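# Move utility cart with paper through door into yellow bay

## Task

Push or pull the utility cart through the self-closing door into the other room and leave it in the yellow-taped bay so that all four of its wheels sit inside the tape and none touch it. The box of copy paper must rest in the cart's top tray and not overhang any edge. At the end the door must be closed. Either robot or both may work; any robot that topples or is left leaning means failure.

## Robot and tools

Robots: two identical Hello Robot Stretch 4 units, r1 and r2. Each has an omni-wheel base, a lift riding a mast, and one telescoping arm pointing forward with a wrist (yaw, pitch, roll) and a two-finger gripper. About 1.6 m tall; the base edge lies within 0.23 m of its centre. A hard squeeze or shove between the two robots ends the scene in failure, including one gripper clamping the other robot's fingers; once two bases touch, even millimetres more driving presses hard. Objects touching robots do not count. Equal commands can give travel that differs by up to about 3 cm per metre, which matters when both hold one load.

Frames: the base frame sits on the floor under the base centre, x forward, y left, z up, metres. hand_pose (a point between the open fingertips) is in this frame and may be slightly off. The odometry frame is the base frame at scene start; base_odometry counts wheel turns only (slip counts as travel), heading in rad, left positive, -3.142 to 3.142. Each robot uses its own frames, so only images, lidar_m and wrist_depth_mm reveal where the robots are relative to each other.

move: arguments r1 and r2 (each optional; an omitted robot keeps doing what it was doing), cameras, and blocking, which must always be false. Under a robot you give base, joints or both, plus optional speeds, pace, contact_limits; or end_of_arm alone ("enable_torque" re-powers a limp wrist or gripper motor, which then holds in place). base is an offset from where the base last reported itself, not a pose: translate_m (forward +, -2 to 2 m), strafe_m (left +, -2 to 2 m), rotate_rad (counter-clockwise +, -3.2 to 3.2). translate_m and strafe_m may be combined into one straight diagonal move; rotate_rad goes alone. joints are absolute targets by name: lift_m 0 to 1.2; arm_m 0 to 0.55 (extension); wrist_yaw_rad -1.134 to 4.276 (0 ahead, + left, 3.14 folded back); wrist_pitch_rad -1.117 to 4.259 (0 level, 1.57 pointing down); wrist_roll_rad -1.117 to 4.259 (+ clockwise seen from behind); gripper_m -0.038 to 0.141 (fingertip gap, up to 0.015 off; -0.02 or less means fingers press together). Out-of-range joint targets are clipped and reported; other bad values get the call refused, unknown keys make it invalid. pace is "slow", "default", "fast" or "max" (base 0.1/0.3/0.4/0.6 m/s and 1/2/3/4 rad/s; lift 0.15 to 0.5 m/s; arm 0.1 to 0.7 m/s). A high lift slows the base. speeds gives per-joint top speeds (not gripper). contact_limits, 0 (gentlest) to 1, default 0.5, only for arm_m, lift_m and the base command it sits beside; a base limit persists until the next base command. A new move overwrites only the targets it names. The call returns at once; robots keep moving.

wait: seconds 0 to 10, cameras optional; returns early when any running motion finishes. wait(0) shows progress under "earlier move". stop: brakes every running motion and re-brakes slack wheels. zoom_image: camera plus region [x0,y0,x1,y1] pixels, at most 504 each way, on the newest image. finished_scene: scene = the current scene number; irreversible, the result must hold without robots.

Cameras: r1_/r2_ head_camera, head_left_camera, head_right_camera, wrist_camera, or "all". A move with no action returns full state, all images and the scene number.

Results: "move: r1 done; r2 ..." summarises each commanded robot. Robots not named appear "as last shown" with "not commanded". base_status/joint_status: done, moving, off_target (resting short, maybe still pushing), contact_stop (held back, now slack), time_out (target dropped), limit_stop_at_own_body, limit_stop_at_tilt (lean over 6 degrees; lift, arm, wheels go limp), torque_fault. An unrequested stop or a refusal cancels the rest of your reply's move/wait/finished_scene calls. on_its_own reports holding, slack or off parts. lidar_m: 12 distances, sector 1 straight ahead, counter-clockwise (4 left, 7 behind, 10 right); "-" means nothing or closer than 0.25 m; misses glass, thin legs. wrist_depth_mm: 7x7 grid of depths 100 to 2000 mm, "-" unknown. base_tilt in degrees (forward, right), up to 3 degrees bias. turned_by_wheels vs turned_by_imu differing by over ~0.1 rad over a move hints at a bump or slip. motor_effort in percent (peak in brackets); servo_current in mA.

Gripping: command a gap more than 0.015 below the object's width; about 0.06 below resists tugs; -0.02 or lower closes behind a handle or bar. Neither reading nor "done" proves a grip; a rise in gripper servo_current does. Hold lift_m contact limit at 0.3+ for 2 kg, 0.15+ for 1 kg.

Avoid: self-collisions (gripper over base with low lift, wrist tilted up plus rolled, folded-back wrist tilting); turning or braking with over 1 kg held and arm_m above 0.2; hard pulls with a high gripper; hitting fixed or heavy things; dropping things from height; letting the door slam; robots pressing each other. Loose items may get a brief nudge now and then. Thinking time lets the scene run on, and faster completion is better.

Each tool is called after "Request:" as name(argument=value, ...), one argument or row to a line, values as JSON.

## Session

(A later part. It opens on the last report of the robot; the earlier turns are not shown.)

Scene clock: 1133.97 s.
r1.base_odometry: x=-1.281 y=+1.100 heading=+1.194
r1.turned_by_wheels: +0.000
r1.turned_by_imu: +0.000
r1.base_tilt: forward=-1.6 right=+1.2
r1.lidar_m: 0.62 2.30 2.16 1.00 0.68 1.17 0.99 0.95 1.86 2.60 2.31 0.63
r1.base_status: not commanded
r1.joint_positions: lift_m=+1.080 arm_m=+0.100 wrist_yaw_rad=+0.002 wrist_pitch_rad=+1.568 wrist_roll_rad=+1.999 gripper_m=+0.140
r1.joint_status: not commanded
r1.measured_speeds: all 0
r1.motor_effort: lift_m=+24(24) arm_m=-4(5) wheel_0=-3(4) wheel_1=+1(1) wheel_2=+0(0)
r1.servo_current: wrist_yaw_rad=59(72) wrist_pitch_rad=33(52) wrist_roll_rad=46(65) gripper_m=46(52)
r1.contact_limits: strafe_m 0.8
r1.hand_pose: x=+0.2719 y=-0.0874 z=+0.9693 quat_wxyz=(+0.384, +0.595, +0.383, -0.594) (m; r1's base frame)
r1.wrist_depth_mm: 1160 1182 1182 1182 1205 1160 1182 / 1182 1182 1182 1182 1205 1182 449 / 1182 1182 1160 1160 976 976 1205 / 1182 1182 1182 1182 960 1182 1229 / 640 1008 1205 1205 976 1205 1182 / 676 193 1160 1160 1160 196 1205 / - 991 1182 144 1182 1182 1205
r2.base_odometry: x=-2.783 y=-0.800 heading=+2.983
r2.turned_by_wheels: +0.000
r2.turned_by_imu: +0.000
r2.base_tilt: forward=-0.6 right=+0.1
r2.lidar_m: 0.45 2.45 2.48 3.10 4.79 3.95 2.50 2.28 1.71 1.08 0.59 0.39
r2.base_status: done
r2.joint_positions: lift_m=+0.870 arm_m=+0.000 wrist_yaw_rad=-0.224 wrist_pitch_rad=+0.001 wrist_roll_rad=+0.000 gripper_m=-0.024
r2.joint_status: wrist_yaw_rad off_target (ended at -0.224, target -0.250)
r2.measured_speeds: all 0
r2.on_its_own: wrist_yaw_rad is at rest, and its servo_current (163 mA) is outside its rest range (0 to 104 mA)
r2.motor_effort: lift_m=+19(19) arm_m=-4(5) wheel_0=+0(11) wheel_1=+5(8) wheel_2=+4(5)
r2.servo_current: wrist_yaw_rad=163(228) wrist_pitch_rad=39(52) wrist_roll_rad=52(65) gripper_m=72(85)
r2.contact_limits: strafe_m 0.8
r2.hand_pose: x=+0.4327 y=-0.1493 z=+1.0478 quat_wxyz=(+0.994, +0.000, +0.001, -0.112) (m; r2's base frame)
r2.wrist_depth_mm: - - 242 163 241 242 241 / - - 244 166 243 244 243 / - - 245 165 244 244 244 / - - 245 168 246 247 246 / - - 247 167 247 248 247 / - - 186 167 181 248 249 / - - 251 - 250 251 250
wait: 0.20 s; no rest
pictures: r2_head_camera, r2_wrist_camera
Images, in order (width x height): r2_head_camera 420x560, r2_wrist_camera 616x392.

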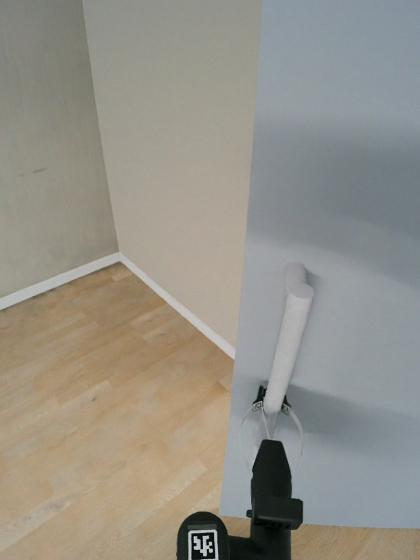

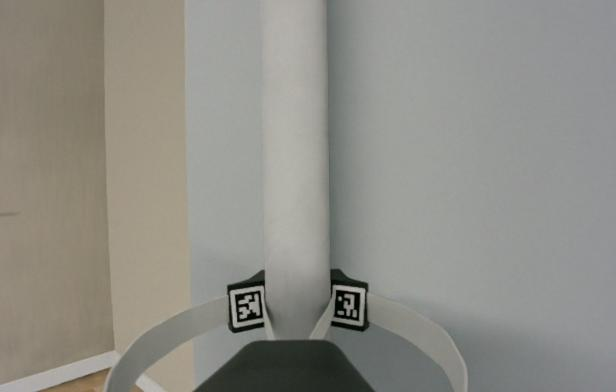

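Request:
move(
  blocking=false,
  r2={"base":{"translate_m":0.255,"strafe_m":-0.015},"joints":{"wrist_yaw_rad":-0.5},"speeds":{"wrist_yaw_rad":0.09},"pace":"slow","contact_limits":{"strafe_m":0.8}},
)

Request:
wait(
  seconds=5,
)

Request:
wait(
  seconds=0.2,
  cameras=["r2_head_camera","r2_wrist_camera"],
)

Scene clock: 1138.13 s.
move: r2 moving
r1: as last shown
r1.base_tilt: forward=-1.6 right=+1.3
r1.lidar_m: 0.65 2.31 2.15 1.02 0.70 1.18 0.98 0.93 1.87 2.61 2.28 0.62
r1.motor_effort: lift_m=+24(24) arm_m=-4(4) wheel_0=-3(3) wheel_1=+1(1) wheel_2=+0(0)
r1.servo_current: wrist_yaw_rad=52(65) wrist_pitch_rad=39(52) wrist_roll_rad=52(59) gripper_m=46(46)
r1.contact_limits: strafe_m 0.8
r1.wrist_depth_mm: 1205 1160 1160 1182 1205 1160 1205 / 1160 1182 1205 1205 1182 1182 449 / 1160 1182 1205 1160 960 976 1205 / 1182 1205 1205 1182 976 1182 1229 / 640 1042 1205 1182 976 1182 1205 / 668 193 1182 1205 1182 198 1182 / - 991 1182 143 1205 1205 1205
r2.base_odometry: x=-2.795 y=-0.797 heading=+2.984
r2.turned_by_wheels: +0.001
r2.turned_by_imu: +0.002
r2.base_tilt: forward=-0.6 right=+0.0
r2.lidar_m: 0.46 2.44 2.46 3.13 4.80 3.92 2.54 2.31 1.69 1.09 0.56 0.39
r2.base_status: translate_m moving; strafe_m moving
r2.joint_positions: lift_m=+0.870 arm_m=+0.000 wrist_yaw_rad=-0.254 wrist_pitch_rad=+0.001 wrist_roll_rad=+0.000 gripper_m=-0.024
r2.joint_status: wrist_yaw_rad moving
r2.measured_speeds: translate_m=+0.048 strafe_m=-0.002 rotate_rad=+0.000 lift_m=+0.000 arm_m=+0.000 wrist_yaw_rad=-0.070 wrist_pitch_rad=+0.000 wrist_roll_rad=+0.000
r2.motor_effort: lift_m=+19(19) arm_m=-4(4) wheel_0=+9(9) wheel_1=+5(7) wheel_2=+2(3)
r2.servo_current: wrist_yaw_rad=273(280) wrist_pitch_rad=39(39) wrist_roll_rad=46(59) gripper_m=72(78)
r2.contact_limits: strafe_m 0.8
r2.hand_pose: x=+0.4281 y=-0.1570 z=+1.0478 quat_wxyz=(+0.992, +0.000, +0.001, -0.127) (m; r2's base frame)
r2.wrist_depth_mm: - - 240 164 243 243 - / - - 244 165 243 245 244 / - - 244 166 245 245 245 / - - 246 167 247 247 247 / - - 246 167 248 249 249 / - - 187 168 180 250 250 / - - 249 - 250 251 251
pictures: none

Scene clock: 1141.47 s.
earlier move: r2 off_target
r1.base_odometry: x=-1.281 y=+1.100 heading=+1.194
r1.turned_by_wheels: +0.000
r1.turned_by_imu: +0.000
r1.base_tilt: forward=-1.6 right=+1.3
r1.lidar_m: 0.65 2.29 2.15 1.02 0.70 1.00 0.94 0.95 1.86 2.64 2.31 0.62
r1.base_status: not commanded
r1.joint_positions: lift_m=+1.080 arm_m=+0.100 wrist_yaw_rad=+0.002 wrist_pitch_rad=+1.568 wrist_roll_rad=+1.999 gripper_m=+0.140
r1.joint_status: not commanded
r1.measured_speeds: all 0
r1.motor_effort: lift_m=+24(24) arm_m=-4(5) wheel_0=-2(4) wheel_1=+1(1) wheel_2=+0(0)
r1.servo_current: wrist_yaw_rad=39(72) wrist_pitch_rad=46(52) wrist_roll_rad=46(65) gripper_m=46(52)
r1.contact_limits: strafe_m 0.8
r1.hand_pose: x=+0.2719 y=-0.0874 z=+0.9693 quat_wxyz=(+0.384, +0.595, +0.383, -0.594) (m; r1's base frame)
r1.wrist_depth_mm: 1160 1160 1182 1205 1160 1182 1205 / 1160 1205 1182 1160 1182 1205 449 / 1160 1160 1182 1160 991 991 1229 / 1182 1182 1182 1182 960 1182 1205 / 654 1042 1182 1205 960 1160 1205 / 676 193 1182 1182 1205 196 1205 / - 1008 1182 143 1182 1182 1205
r2.base_odometry: x=-3.032 y=-0.745 heading=+2.984
r2.turned_by_wheels: +0.000
r2.turned_by_imu: +0.004
r2.base_tilt: forward=-0.7 right=+0.1
r2.lidar_m: 1.07 2.24 2.28 2.88 4.95 4.22 2.70 2.50 1.41 0.73 0.49 0.37
r2.base_status: done
r2.joint_positions: lift_m=+0.870 arm_m=+0.000 wrist_yaw_rad=-0.457 wrist_pitch_rad=+0.001 wrist_roll_rad=+0.000 gripper_m=-0.024
r2.joint_status: wrist_yaw_rad off_target (ended at -0.456, target -0.500)
r2.measured_speeds: all 0
r2.on_its_own: wrist_yaw_rad is at rest, and its servo_current (371 mA) is outside its rest range (0 to 104 mA)
r2.motor_effort: lift_m=+19(19) arm_m=-4(4) wheel_0=+4(15) wheel_1=+5(7) wheel_2=+7(8)
r2.servo_current: wrist_yaw_rad=371(572) wrist_pitch_rad=39(46) wrist_roll_rad=46(59) gripper_m=72(85)
r2.contact_limits: strafe_m 0.8
r2.hand_pose: x=+0.3912 y=-0.2056 z=+1.0478 quat_wxyz=(+0.974, +0.000, +0.001, -0.226) (m; r2's base frame)
r2.wrist_depth_mm: - - 244 166 239 238 238 / - - 244 166 241 239 237 / - - 246 166 243 240 239 / - - 247 167 244 243 242 / - - 248 167 246 244 243 / - - 183 168 246 244 244 / - - 252 - 247 245 245
wait: 3.33 of 5 s (r2 has come to rest)
pictures: none

Scene clock: 1141.67 s.
r1.base_odometry: x=-1.281 y=+1.100 heading=+1.194
r1.turned_by_wheels: +0.000
r1.turned_by_imu: +0.000
r1.base_tilt: forward=-1.6 right=+1.2
r1.lidar_m: 0.62 2.29 2.14 1.00 0.70 0.99 0.93 0.95 1.85 2.62 2.29 0.62
r1.base_status: not commanded
r1.joint_positions: lift_m=+1.080 arm_m=+0.100 wrist_yaw_rad=+0.002 wrist_pitch_rad=+1.568 wrist_roll_rad=+1.999 gripper_m=+0.140
r1.joint_status: not commanded
r1.measured_speeds: all 0
r1.motor_effort: lift_m=+24(24) arm_m=-4(5) wheel_0=-3(4) wheel_1=+1(1) wheel_2=+0(0)
r1.servo_current: wrist_yaw_rad=46(72) wrist_pitch_rad=46(52) wrist_roll_rad=46(65) gripper_m=39(52)
r1.contact_limits: strafe_m 0.8
r1.hand_pose: x=+0.2719 y=-0.0874 z=+0.9693 quat_wxyz=(+0.384, +0.595, +0.383, -0.594) (m; r1's base frame)
r1.wrist_depth_mm: 1138 1160 1182 1182 1182 1182 1205 / 1160 1160 1205 1160 1160 1182 449 / 1160 1160 1182 1182 976 976 1182 / 1160 1182 1182 1182 976 1182 1205 / 647 1042 1182 1182 976 1205 1205 / 676 193 1205 1182 1182 196 1205 / - 976 1160 144 1205 1182 1182
r2.base_odometry: x=-3.032 y=-0.745 heading=+2.984
r2.turned_by_wheels: +0.000
r2.turned_by_imu: +0.000
r2.base_tilt: forward=-0.6 right=+0.1
r2.lidar_m: 1.10 2.21 2.26 2.85 4.97 4.20 2.72 2.48 1.41 0.73 0.49 0.37
r2.base_status: done
r2.joint_positions: lift_m=+0.870 arm_m=+0.000 wrist_yaw_rad=-0.457 wrist_pitch_rad=+0.001 wrist_roll_rad=+0.000 gripper_m=-0.024
r2.joint_status: wrist_yaw_rad off_target (ended at -0.456, target -0.500)
r2.measured_speeds: all 0
r2.on_its_own: wrist_yaw_rad is at rest, and its servo_current (371 mA) is outside its rest range (0 to 104 mA)
r2.motor_effort: lift_m=+19(19) arm_m=-4(4) wheel_0=+4(15) wheel_1=+5(7) wheel_2=+7(8)
r2.servo_current: wrist_yaw_rad=371(572) wrist_pitch_rad=39(46) wrist_roll_rad=52(59) gripper_m=65(85)
r2.contact_limits: strafe_m 0.8
r2.hand_pose: x=+0.3912 y=-0.2056 z=+1.0478 quat_wxyz=(+0.974, +0.000, +0.001, -0.226) (m; r2's base frame)
r2.wrist_depth_mm: - - 243 166 240 237 236 / - - 244 166 241 240 237 / - - 246 167 242 242 240 / - - 247 167 244 242 240 / - - 248 167 245 244 243 / - - 184 168 247 246 244 / - - 251 - 247 246 246
wait: 0.20 s; no rest
pictures: r2_head_camera, r2_wrist_camera
Images, in order (width x height): r2_head_camera 420x560, r2_wrist_camera 616x392.

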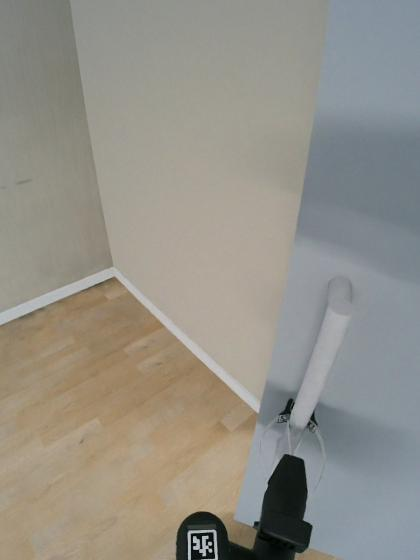

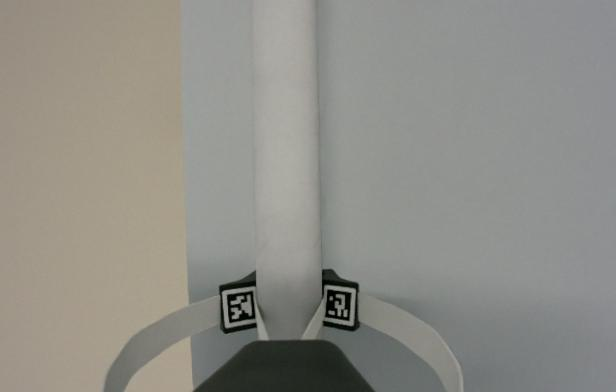

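Request:
move(
  blocking=false,
  r2={"base":{"translate_m":0.15,"strafe_m":-0.04},"joints":{"wrist_yaw_rad":-0.6},"speeds":{"wrist_yaw_rad":0.09},"pace":"slow","contact_limits":{"strafe_m":0.5}},
)

Request:
wait(
  seconds=4,
  cameras=["r2_head_camera"],
)

Request:
move(
  blocking=false,
  r2={"joints":{"gripper_m":0.13}},
)

Request:
wait(
  seconds=2,
  cameras=["r2_head_camera","r2_head_right_camera","r2_wrist_camera"],
)

Scene clock: 1148.27 s.
move: r2 moving
r1: as last shown
r1.base_tilt: forward=-1.6 right=+1.3
r1.lidar_m: 0.64 2.30 2.14 1.04 0.69 0.98 0.93 0.94 1.84 2.60 2.32 0.62
r1.motor_effort: lift_m=+24(24) arm_m=-4(5) wheel_0=-3(3) wheel_1=+1(1) wheel_2=+0(0)
r1.servo_current: wrist_yaw_rad=52(59) wrist_pitch_rad=46(46) wrist_roll_rad=59(59) gripper_m=39(52)
r1.contact_limits: strafe_m 0.8
r1.wrist_depth_mm: 1182 1182 1205 1160 1182 1205 1205 / 1160 1182 1182 1182 1205 1205 449 / 1182 1182 1182 1182 976 991 1182 / 1182 1182 1160 1229 976 1160 1182 / 647 1042 1160 1182 960 1182 1205 / 668 193 1182 1182 1182 196 1182 / - 960 1138 143 1205 1182 1205
r2.base_odometry: x=-3.044 y=-0.740 heading=+2.986
r2.turned_by_wheels: +0.002
r2.turned_by_imu: +0.002
r2.base_tilt: forward=-0.6 right=+0.1
r2.lidar_m: 1.08 2.24 2.30 2.86 4.98 4.20 2.72 2.49 1.43 0.71 0.50 0.37
r2.base_status: translate_m moving; strafe_m moving
r2.joint_positions: lift_m=+0.870 arm_m=+0.000 wrist_yaw_rad=-0.488 wrist_pitch_rad=+0.001 wrist_roll_rad=+0.000 gripper_m=-0.024
r2.joint_status: wrist_yaw_rad moving
r2.measured_speeds: translate_m=+0.049 strafe_m=-0.013 rotate_rad=+0.003 lift_m=+0.000 arm_m=+0.000 wrist_yaw_rad=-0.077 wrist_pitch_rad=+0.000 wrist_roll_rad=+0.000
r2.motor_effort: lift_m=+19(19) arm_m=-4(4) wheel_0=+8(10) wheel_1=+6(6) wheel_2=+3(5)
r2.servo_current: wrist_yaw_rad=540(540) wrist_pitch_rad=39(52) wrist_roll_rad=46(59) gripper_m=72(78)
r2.contact_limits: strafe_m 0.5
r2.hand_pose: x=+0.3847 y=-0.2124 z=+1.0478 quat_wxyz=(+0.970, +0.000, +0.001, -0.241) (m; r2's base frame)
r2.wrist_depth_mm: - - 242 163 241 240 238 / - - 244 164 242 241 239 / - - 245 169 243 243 240 / - - 246 170 243 244 243 / - - 248 166 245 245 244 / - - 185 167 246 247 246 / - - 249 - 248 247 247
pictures: none

Scene clock: 1150.57 s.
earlier move: r2 off_target
r1.base_odometry: x=-1.281 y=+1.100 heading=+1.194
r1.turned_by_wheels: +0.000
r1.turned_by_imu: +0.000
r1.base_tilt: forward=-1.6 right=+1.3
r1.lidar_m: 0.64 2.30 2.14 1.03 0.68 0.92 0.89 0.93 1.87 2.63 2.32 0.60
r1.base_status: not commanded
r1.joint_positions: lift_m=+1.080 arm_m=+0.100 wrist_yaw_rad=+0.002 wrist_pitch_rad=+1.568 wrist_roll_rad=+1.999 gripper_m=+0.140
r1.joint_status: not commanded
r1.measured_speeds: all 0
r1.motor_effort: lift_m=+24(24) arm_m=-4(5) wheel_0=-3(3) wheel_1=+1(1) wheel_2=+0(0)
r1.servo_current: wrist_yaw_rad=46(72) wrist_pitch_rad=39(46) wrist_roll_rad=52(65) gripper_m=46(52)
r1.contact_limits: strafe_m 0.8
r1.hand_pose: x=+0.2719 y=-0.0874 z=+0.9693 quat_wxyz=(+0.384, +0.595, +0.383, -0.594) (m; r1's base frame)
r1.wrist_depth_mm: 1182 1205 1182 1205 1182 1160 1160 / 1182 1182 1182 1205 1205 1182 445 / 1160 1182 1182 1182 991 976 1182 / 1160 1182 1182 1182 976 1205 1182 / 640 1025 1182 1182 976 1160 1182 / 668 193 1160 1182 1182 196 1205 / - 976 1205 143 1205 1205 1182
r2.base_odometry: x=-3.174 y=-0.682 heading=+2.985
r2.turned_by_wheels: -0.001
r2.turned_by_imu: +0.002
r2.base_tilt: forward=-0.6 right=+0.1
r2.lidar_m: 0.93 1.94 2.19 2.76 5.07 4.31 2.81 2.58 1.23 0.61 0.46 0.37
r2.base_status: done
r2.joint_positions: lift_m=+0.870 arm_m=+0.000 wrist_yaw_rad=-0.562 wrist_pitch_rad=+0.001 wrist_roll_rad=+0.000 gripper_m=-0.024
r2.joint_status: wrist_yaw_rad off_target (ended at -0.561, target -0.600)
r2.measured_speeds: all 0
r2.on_its_own: wrist_yaw_rad is at rest, and its servo_current (299 mA) is outside its rest range (0 to 104 mA)
r2.motor_effort: lift_m=+19(19) arm_m=-4(4) wheel_0=+0(15) wheel_1=+5(7) wheel_2=+5(8)
r2.servo_current: wrist_yaw_rad=299(663) wrist_pitch_rad=39(52) wrist_roll_rad=46(59) gripper_m=72(85)
r2.contact_limits: strafe_m 0.5
r2.hand_pose: x=+0.3684 y=-0.2277 z=+1.0478 quat_wxyz=(+0.961, +0.000, +0.001, -0.277) (m; r2's base frame)
r2.wrist_depth_mm: - - 245 164 237 234 229 / - - 247 165 238 235 231 / - - 247 166 240 236 233 / - - 250 166 241 237 235 / - - 251 167 243 238 236 / - - 185 168 181 238 236 / - - 254 - - 240 237
wait: 2.30 of 4 s (r2 has come to rest)
pictures: r2_head_camera
Images, in order (width x height): r2_head_camera 420x560.

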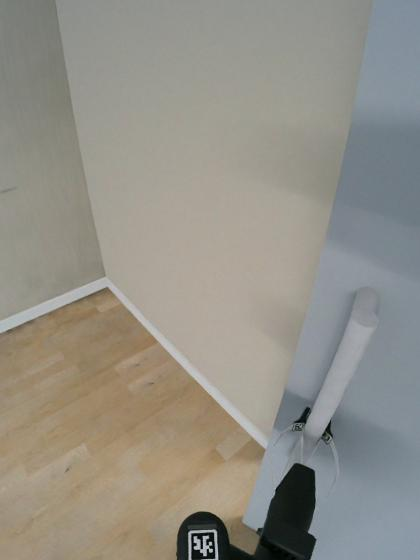

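Scene clock: 1151.07 s.
move: r2 moving
r1: as last shown
r1.lidar_m: 0.64 2.29 2.15 1.02 0.70 0.91 0.88 0.92 1.88 2.61 2.29 0.62
r1.servo_current: wrist_yaw_rad=72(72) wrist_pitch_rad=39(46) wrist_roll_rad=59(59) gripper_m=39(52)
r1.contact_limits: strafe_m 0.8
r1.wrist_depth_mm: 1182 1182 1205 1182 1182 1182 1205 / 1182 1182 1182 1205 1205 1205 445 / 1205 1182 1182 1182 976 976 1160 / 1160 1182 1182 1160 991 1205 1205 / 640 1042 1160 1160 976 1229 1205 / 683 193 1205 1205 1205 197 1229 / - 976 1160 144 1182 1182 1160
r2.base_odometry: x=-3.174 y=-0.682 heading=+2.985
r2.turned_by_wheels: +0.000
r2.turned_by_imu: +0.000
r2.base_tilt: forward=-0.6 right=+0.1
r2.lidar_m: 0.93 1.94 2.20 2.73 5.08 4.31 2.81 2.58 1.20 0.62 0.46 0.37
r2.base_status: not commanded
r2.joint_positions: lift_m=+0.870 arm_m=+0.000 wrist_yaw_rad=-0.563 wrist_pitch_rad=+0.001 wrist_roll_rad=+0.000 gripper_m=+0.002
r2.joint_status: gripper_m moving
r2.measured_speeds: translate_m=+0.000 strafe_m=+0.000 rotate_rad=+0.000 lift_m=+0.000 arm_m=+0.000 wrist_yaw_rad=-0.001 wrist_pitch_rad=+0.000 wrist_roll_rad=+0.000
r2.motor_effort: lift_m=+19(19) arm_m=-4(4) wheel_0=-1(1) wheel_1=+5(6) wheel_2=+5(5)
r2.servo_current: wrist_yaw_rad=299(306) wrist_pitch_rad=46(46) wrist_roll_rad=39(52) gripper_m=91(104)
r2.contact_limits: strafe_m 0.5
r2.hand_pose: x=+0.3683 y=-0.2278 z=+1.0478 quat_wxyz=(+0.961, +0.000, +0.001, -0.278) (m; r2's base frame)
r2.wrist_depth_mm: - - 251 169 241 237 235 / - - 252 178 243 237 236 / - - 253 170 244 240 236 / - - 254 172 244 240 238 / - - 256 172 247 242 239 / - - 189 174 183 244 240 / - - 258 - 249 243 242
pictures: none

Scene clock: 1152.90 s.
earlier move: r2 done
r1.base_odometry: x=-1.281 y=+1.100 heading=+1.194
r1.turned_by_wheels: +0.000
r1.turned_by_imu: +0.000
r1.base_tilt: forward=-1.6 right=+1.3
r1.lidar_m: 0.64 2.28 2.15 1.01 0.70 0.77 0.79 0.97 1.89 2.61 2.31 0.63
r1.base_status: not commanded
r1.joint_positions: lift_m=+1.080 arm_m=+0.100 wrist_yaw_rad=+0.002 wrist_pitch_rad=+1.568 wrist_roll_rad=+1.999 gripper_m=+0.140
r1.joint_status: not commanded
r1.measured_speeds: all 0
r1.motor_effort: lift_m=+24(24) arm_m=-4(5) wheel_0=-2(4) wheel_1=+1(1) wheel_2=+0(0)
r1.servo_current: wrist_yaw_rad=46(72) wrist_pitch_rad=46(52) wrist_roll_rad=46(72) gripper_m=39(52)
r1.contact_limits: strafe_m 0.8
r1.hand_pose: x=+0.2719 y=-0.0874 z=+0.9693 quat_wxyz=(+0.384, +0.595, +0.383, -0.594) (m; r1's base frame)
r1.wrist_depth_mm: 1160 1182 1205 1182 1182 1205 1160 / 1160 1160 1160 1205 1182 1205 449 / 1160 1160 1182 1182 976 991 1182 / 1182 1160 1182 1182 976 1205 1205 / 640 1042 1182 1229 991 1182 1205 / 676 194 1182 1205 1160 196 1205 / - 991 1182 144 1182 1182 1205
r2.base_odometry: x=-3.174 y=-0.682 heading=+2.984
r2.turned_by_wheels: -0.001
r2.turned_by_imu: +0.000
r2.base_tilt: forward=-0.7 right=+0.0
r2.lidar_m: 0.91 1.92 2.18 2.77 5.08 4.33 2.78 2.58 1.19 0.73 0.62 0.55
r2.base_status: not commanded
r2.joint_positions: lift_m=+0.870 arm_m=+0.000 wrist_yaw_rad=-0.597 wrist_pitch_rad=+0.001 wrist_roll_rad=+0.000 gripper_m=+0.130
r2.joint_status: all done
r2.measured_speeds: all 0
r2.on_its_own: wrist_yaw_rad moved -0.035 to your old target -0.600
r2.motor_effort: lift_m=+19(19) arm_m=-4(5) wheel_0=-1(2) wheel_1=+1(6) wheel_2=+1(5)
r2.servo_current: wrist_yaw_rad=52(306) wrist_pitch_rad=46(46) wrist_roll_rad=33(59) gripper_m=52(137)
r2.contact_limits: strafe_m 0.5
r2.hand_pose: x=+0.3603 y=-0.2344 z=+1.0478 quat_wxyz=(+0.956, +0.000, +0.001, -0.294) (m; r2's base frame)
r2.wrist_depth_mm: - - - 355 402 389 375 / - - - 357 404 392 375 / - - - 362 - 394 377 / - - - 364 - 397 379 / - - - 366 - 397 384 / - 186 193 359 189 394 384 / - - - - - 402 387
wait: 1.83 of 2 s (r2 has come to rest)
pictures: r2_head_camera, r2_head_right_camera, r2_wrist_camera
Images, in order (width x height): r2_head_camera 420x560, r2_head_right_camera 420x672, r2_wrist_camera 616x392.

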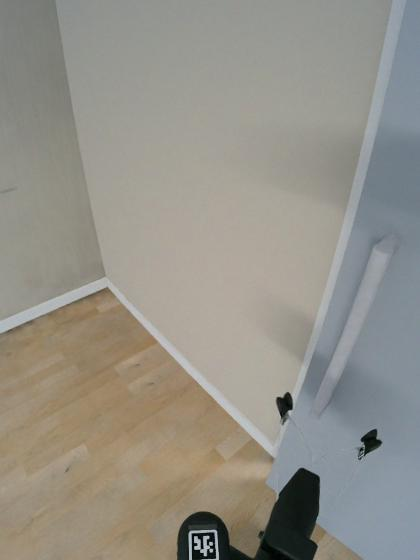

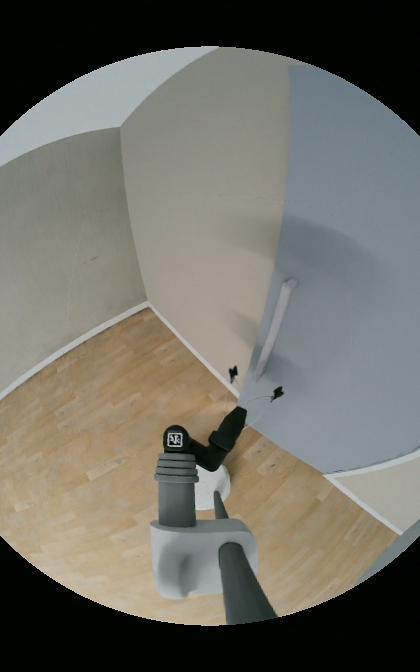

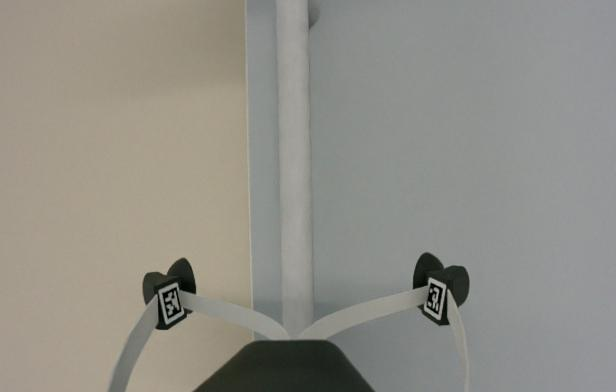

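Request:
wait(
  seconds=1.5,
  cameras=["r2_head_right_camera","r2_head_camera","r1_head_right_camera"],
)

Scene clock: 1157.43 s.
r1.base_odometry: x=-1.281 y=+1.100 heading=+1.194
r1.turned_by_wheels: +0.000
r1.turned_by_imu: +0.000
r1.base_tilt: forward=-1.6 right=+1.3
r1.lidar_m: 0.61 2.29 2.15 1.04 0.70 0.69 0.73 0.94 1.87 2.63 2.31 0.62
r1.base_status: not commanded
r1.joint_positions: lift_m=+1.080 arm_m=+0.100 wrist_yaw_rad=+0.002 wrist_pitch_rad=+1.568 wrist_roll_rad=+1.999 gripper_m=+0.140
r1.joint_status: not commanded
r1.measured_speeds: all 0
r1.motor_effort: lift_m=+24(24) arm_m=-4(5) wheel_0=-4(4) wheel_1=+1(1) wheel_2=+0(0)
r1.servo_current: wrist_yaw_rad=65(72) wrist_pitch_rad=39(52) wrist_roll_rad=39(72) gripper_m=52(52)
r1.contact_limits: strafe_m 0.8
r1.hand_pose: x=+0.2719 y=-0.0874 z=+0.9693 quat_wxyz=(+0.384, +0.595, +0.383, -0.594) (m; r1's base frame)
r1.wrist_depth_mm: 1138 1182 1160 1182 1182 1182 1205 / 1205 1182 1160 1205 1182 1182 449 / 1160 1182 1160 1160 991 991 1205 / 1182 1205 1182 1182 976 1182 1182 / 640 1025 1182 1182 976 1182 1182 / 676 193 1182 1205 1182 197 1182 / - 976 1182 144 1205 1205 1205
r2.base_odometry: x=-3.174 y=-0.682 heading=+2.984
r2.turned_by_wheels: +0.000
r2.turned_by_imu: +0.001
r2.base_tilt: forward=-0.7 right=+0.1
r2.lidar_m: 0.93 1.92 2.20 2.75 5.09 4.34 2.84 2.56 1.22 0.81 0.71 0.69
r2.base_status: not commanded
r2.joint_positions: lift_m=+0.870 arm_m=+0.000 wrist_yaw_rad=-0.597 wrist_pitch_rad=+0.001 wrist_roll_rad=+0.000 gripper_m=+0.130
r2.joint_status: all done
r2.measured_speeds: all 0
r2.motor_effort: lift_m=+19(19) arm_m=-5(5) wheel_0=-1(2) wheel_1=+1(6) wheel_2=+2(5)
r2.servo_current: wrist_yaw_rad=46(306) wrist_pitch_rad=33(46) wrist_roll_rad=39(59) gripper_m=46(137)
r2.contact_limits: strafe_m 0.5
r2.hand_pose: x=+0.3603 y=-0.2344 z=+1.0478 quat_wxyz=(+0.956, +0.000, +0.001, -0.294) (m; r2's base frame)
r2.wrist_depth_mm: - - - 569 - - - / - - - 574 - - - / - - - 574 - - - / - - - 585 - - - / - - - 496 - - - / - 186 187 488 190 - - / - - - - - - -
wait: 1.50 s; at rest from the start
pictures: r1_head_right_camera, r2_head_camera, r2_head_right_camera
Images, in order (width x height): r1_head_right_camera 420x672, r2_head_camera 420x560, r2_head_right_camera 420x672.

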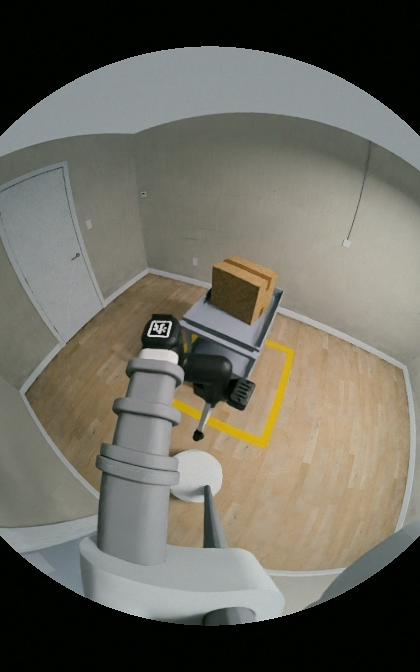

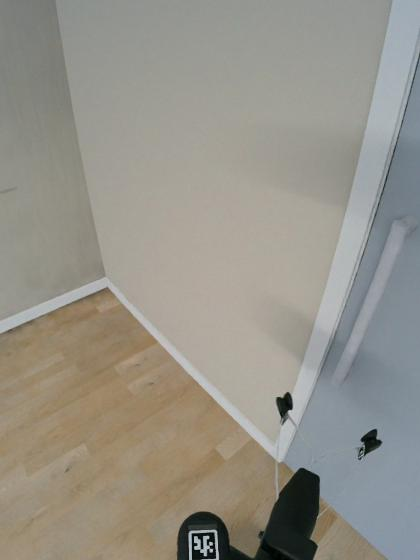

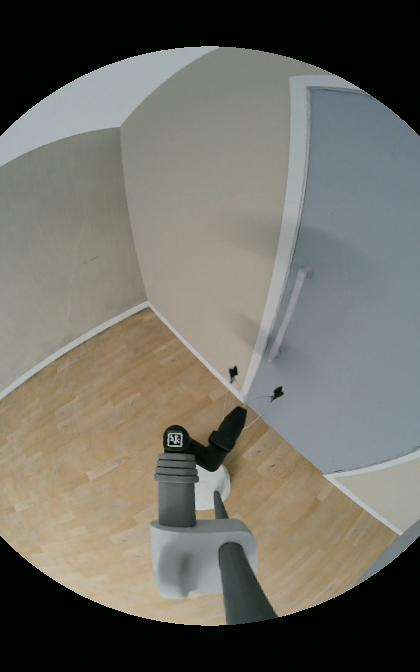

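Request:
finished_scene(
  scene=2,
)

The scene is finished: the task was done.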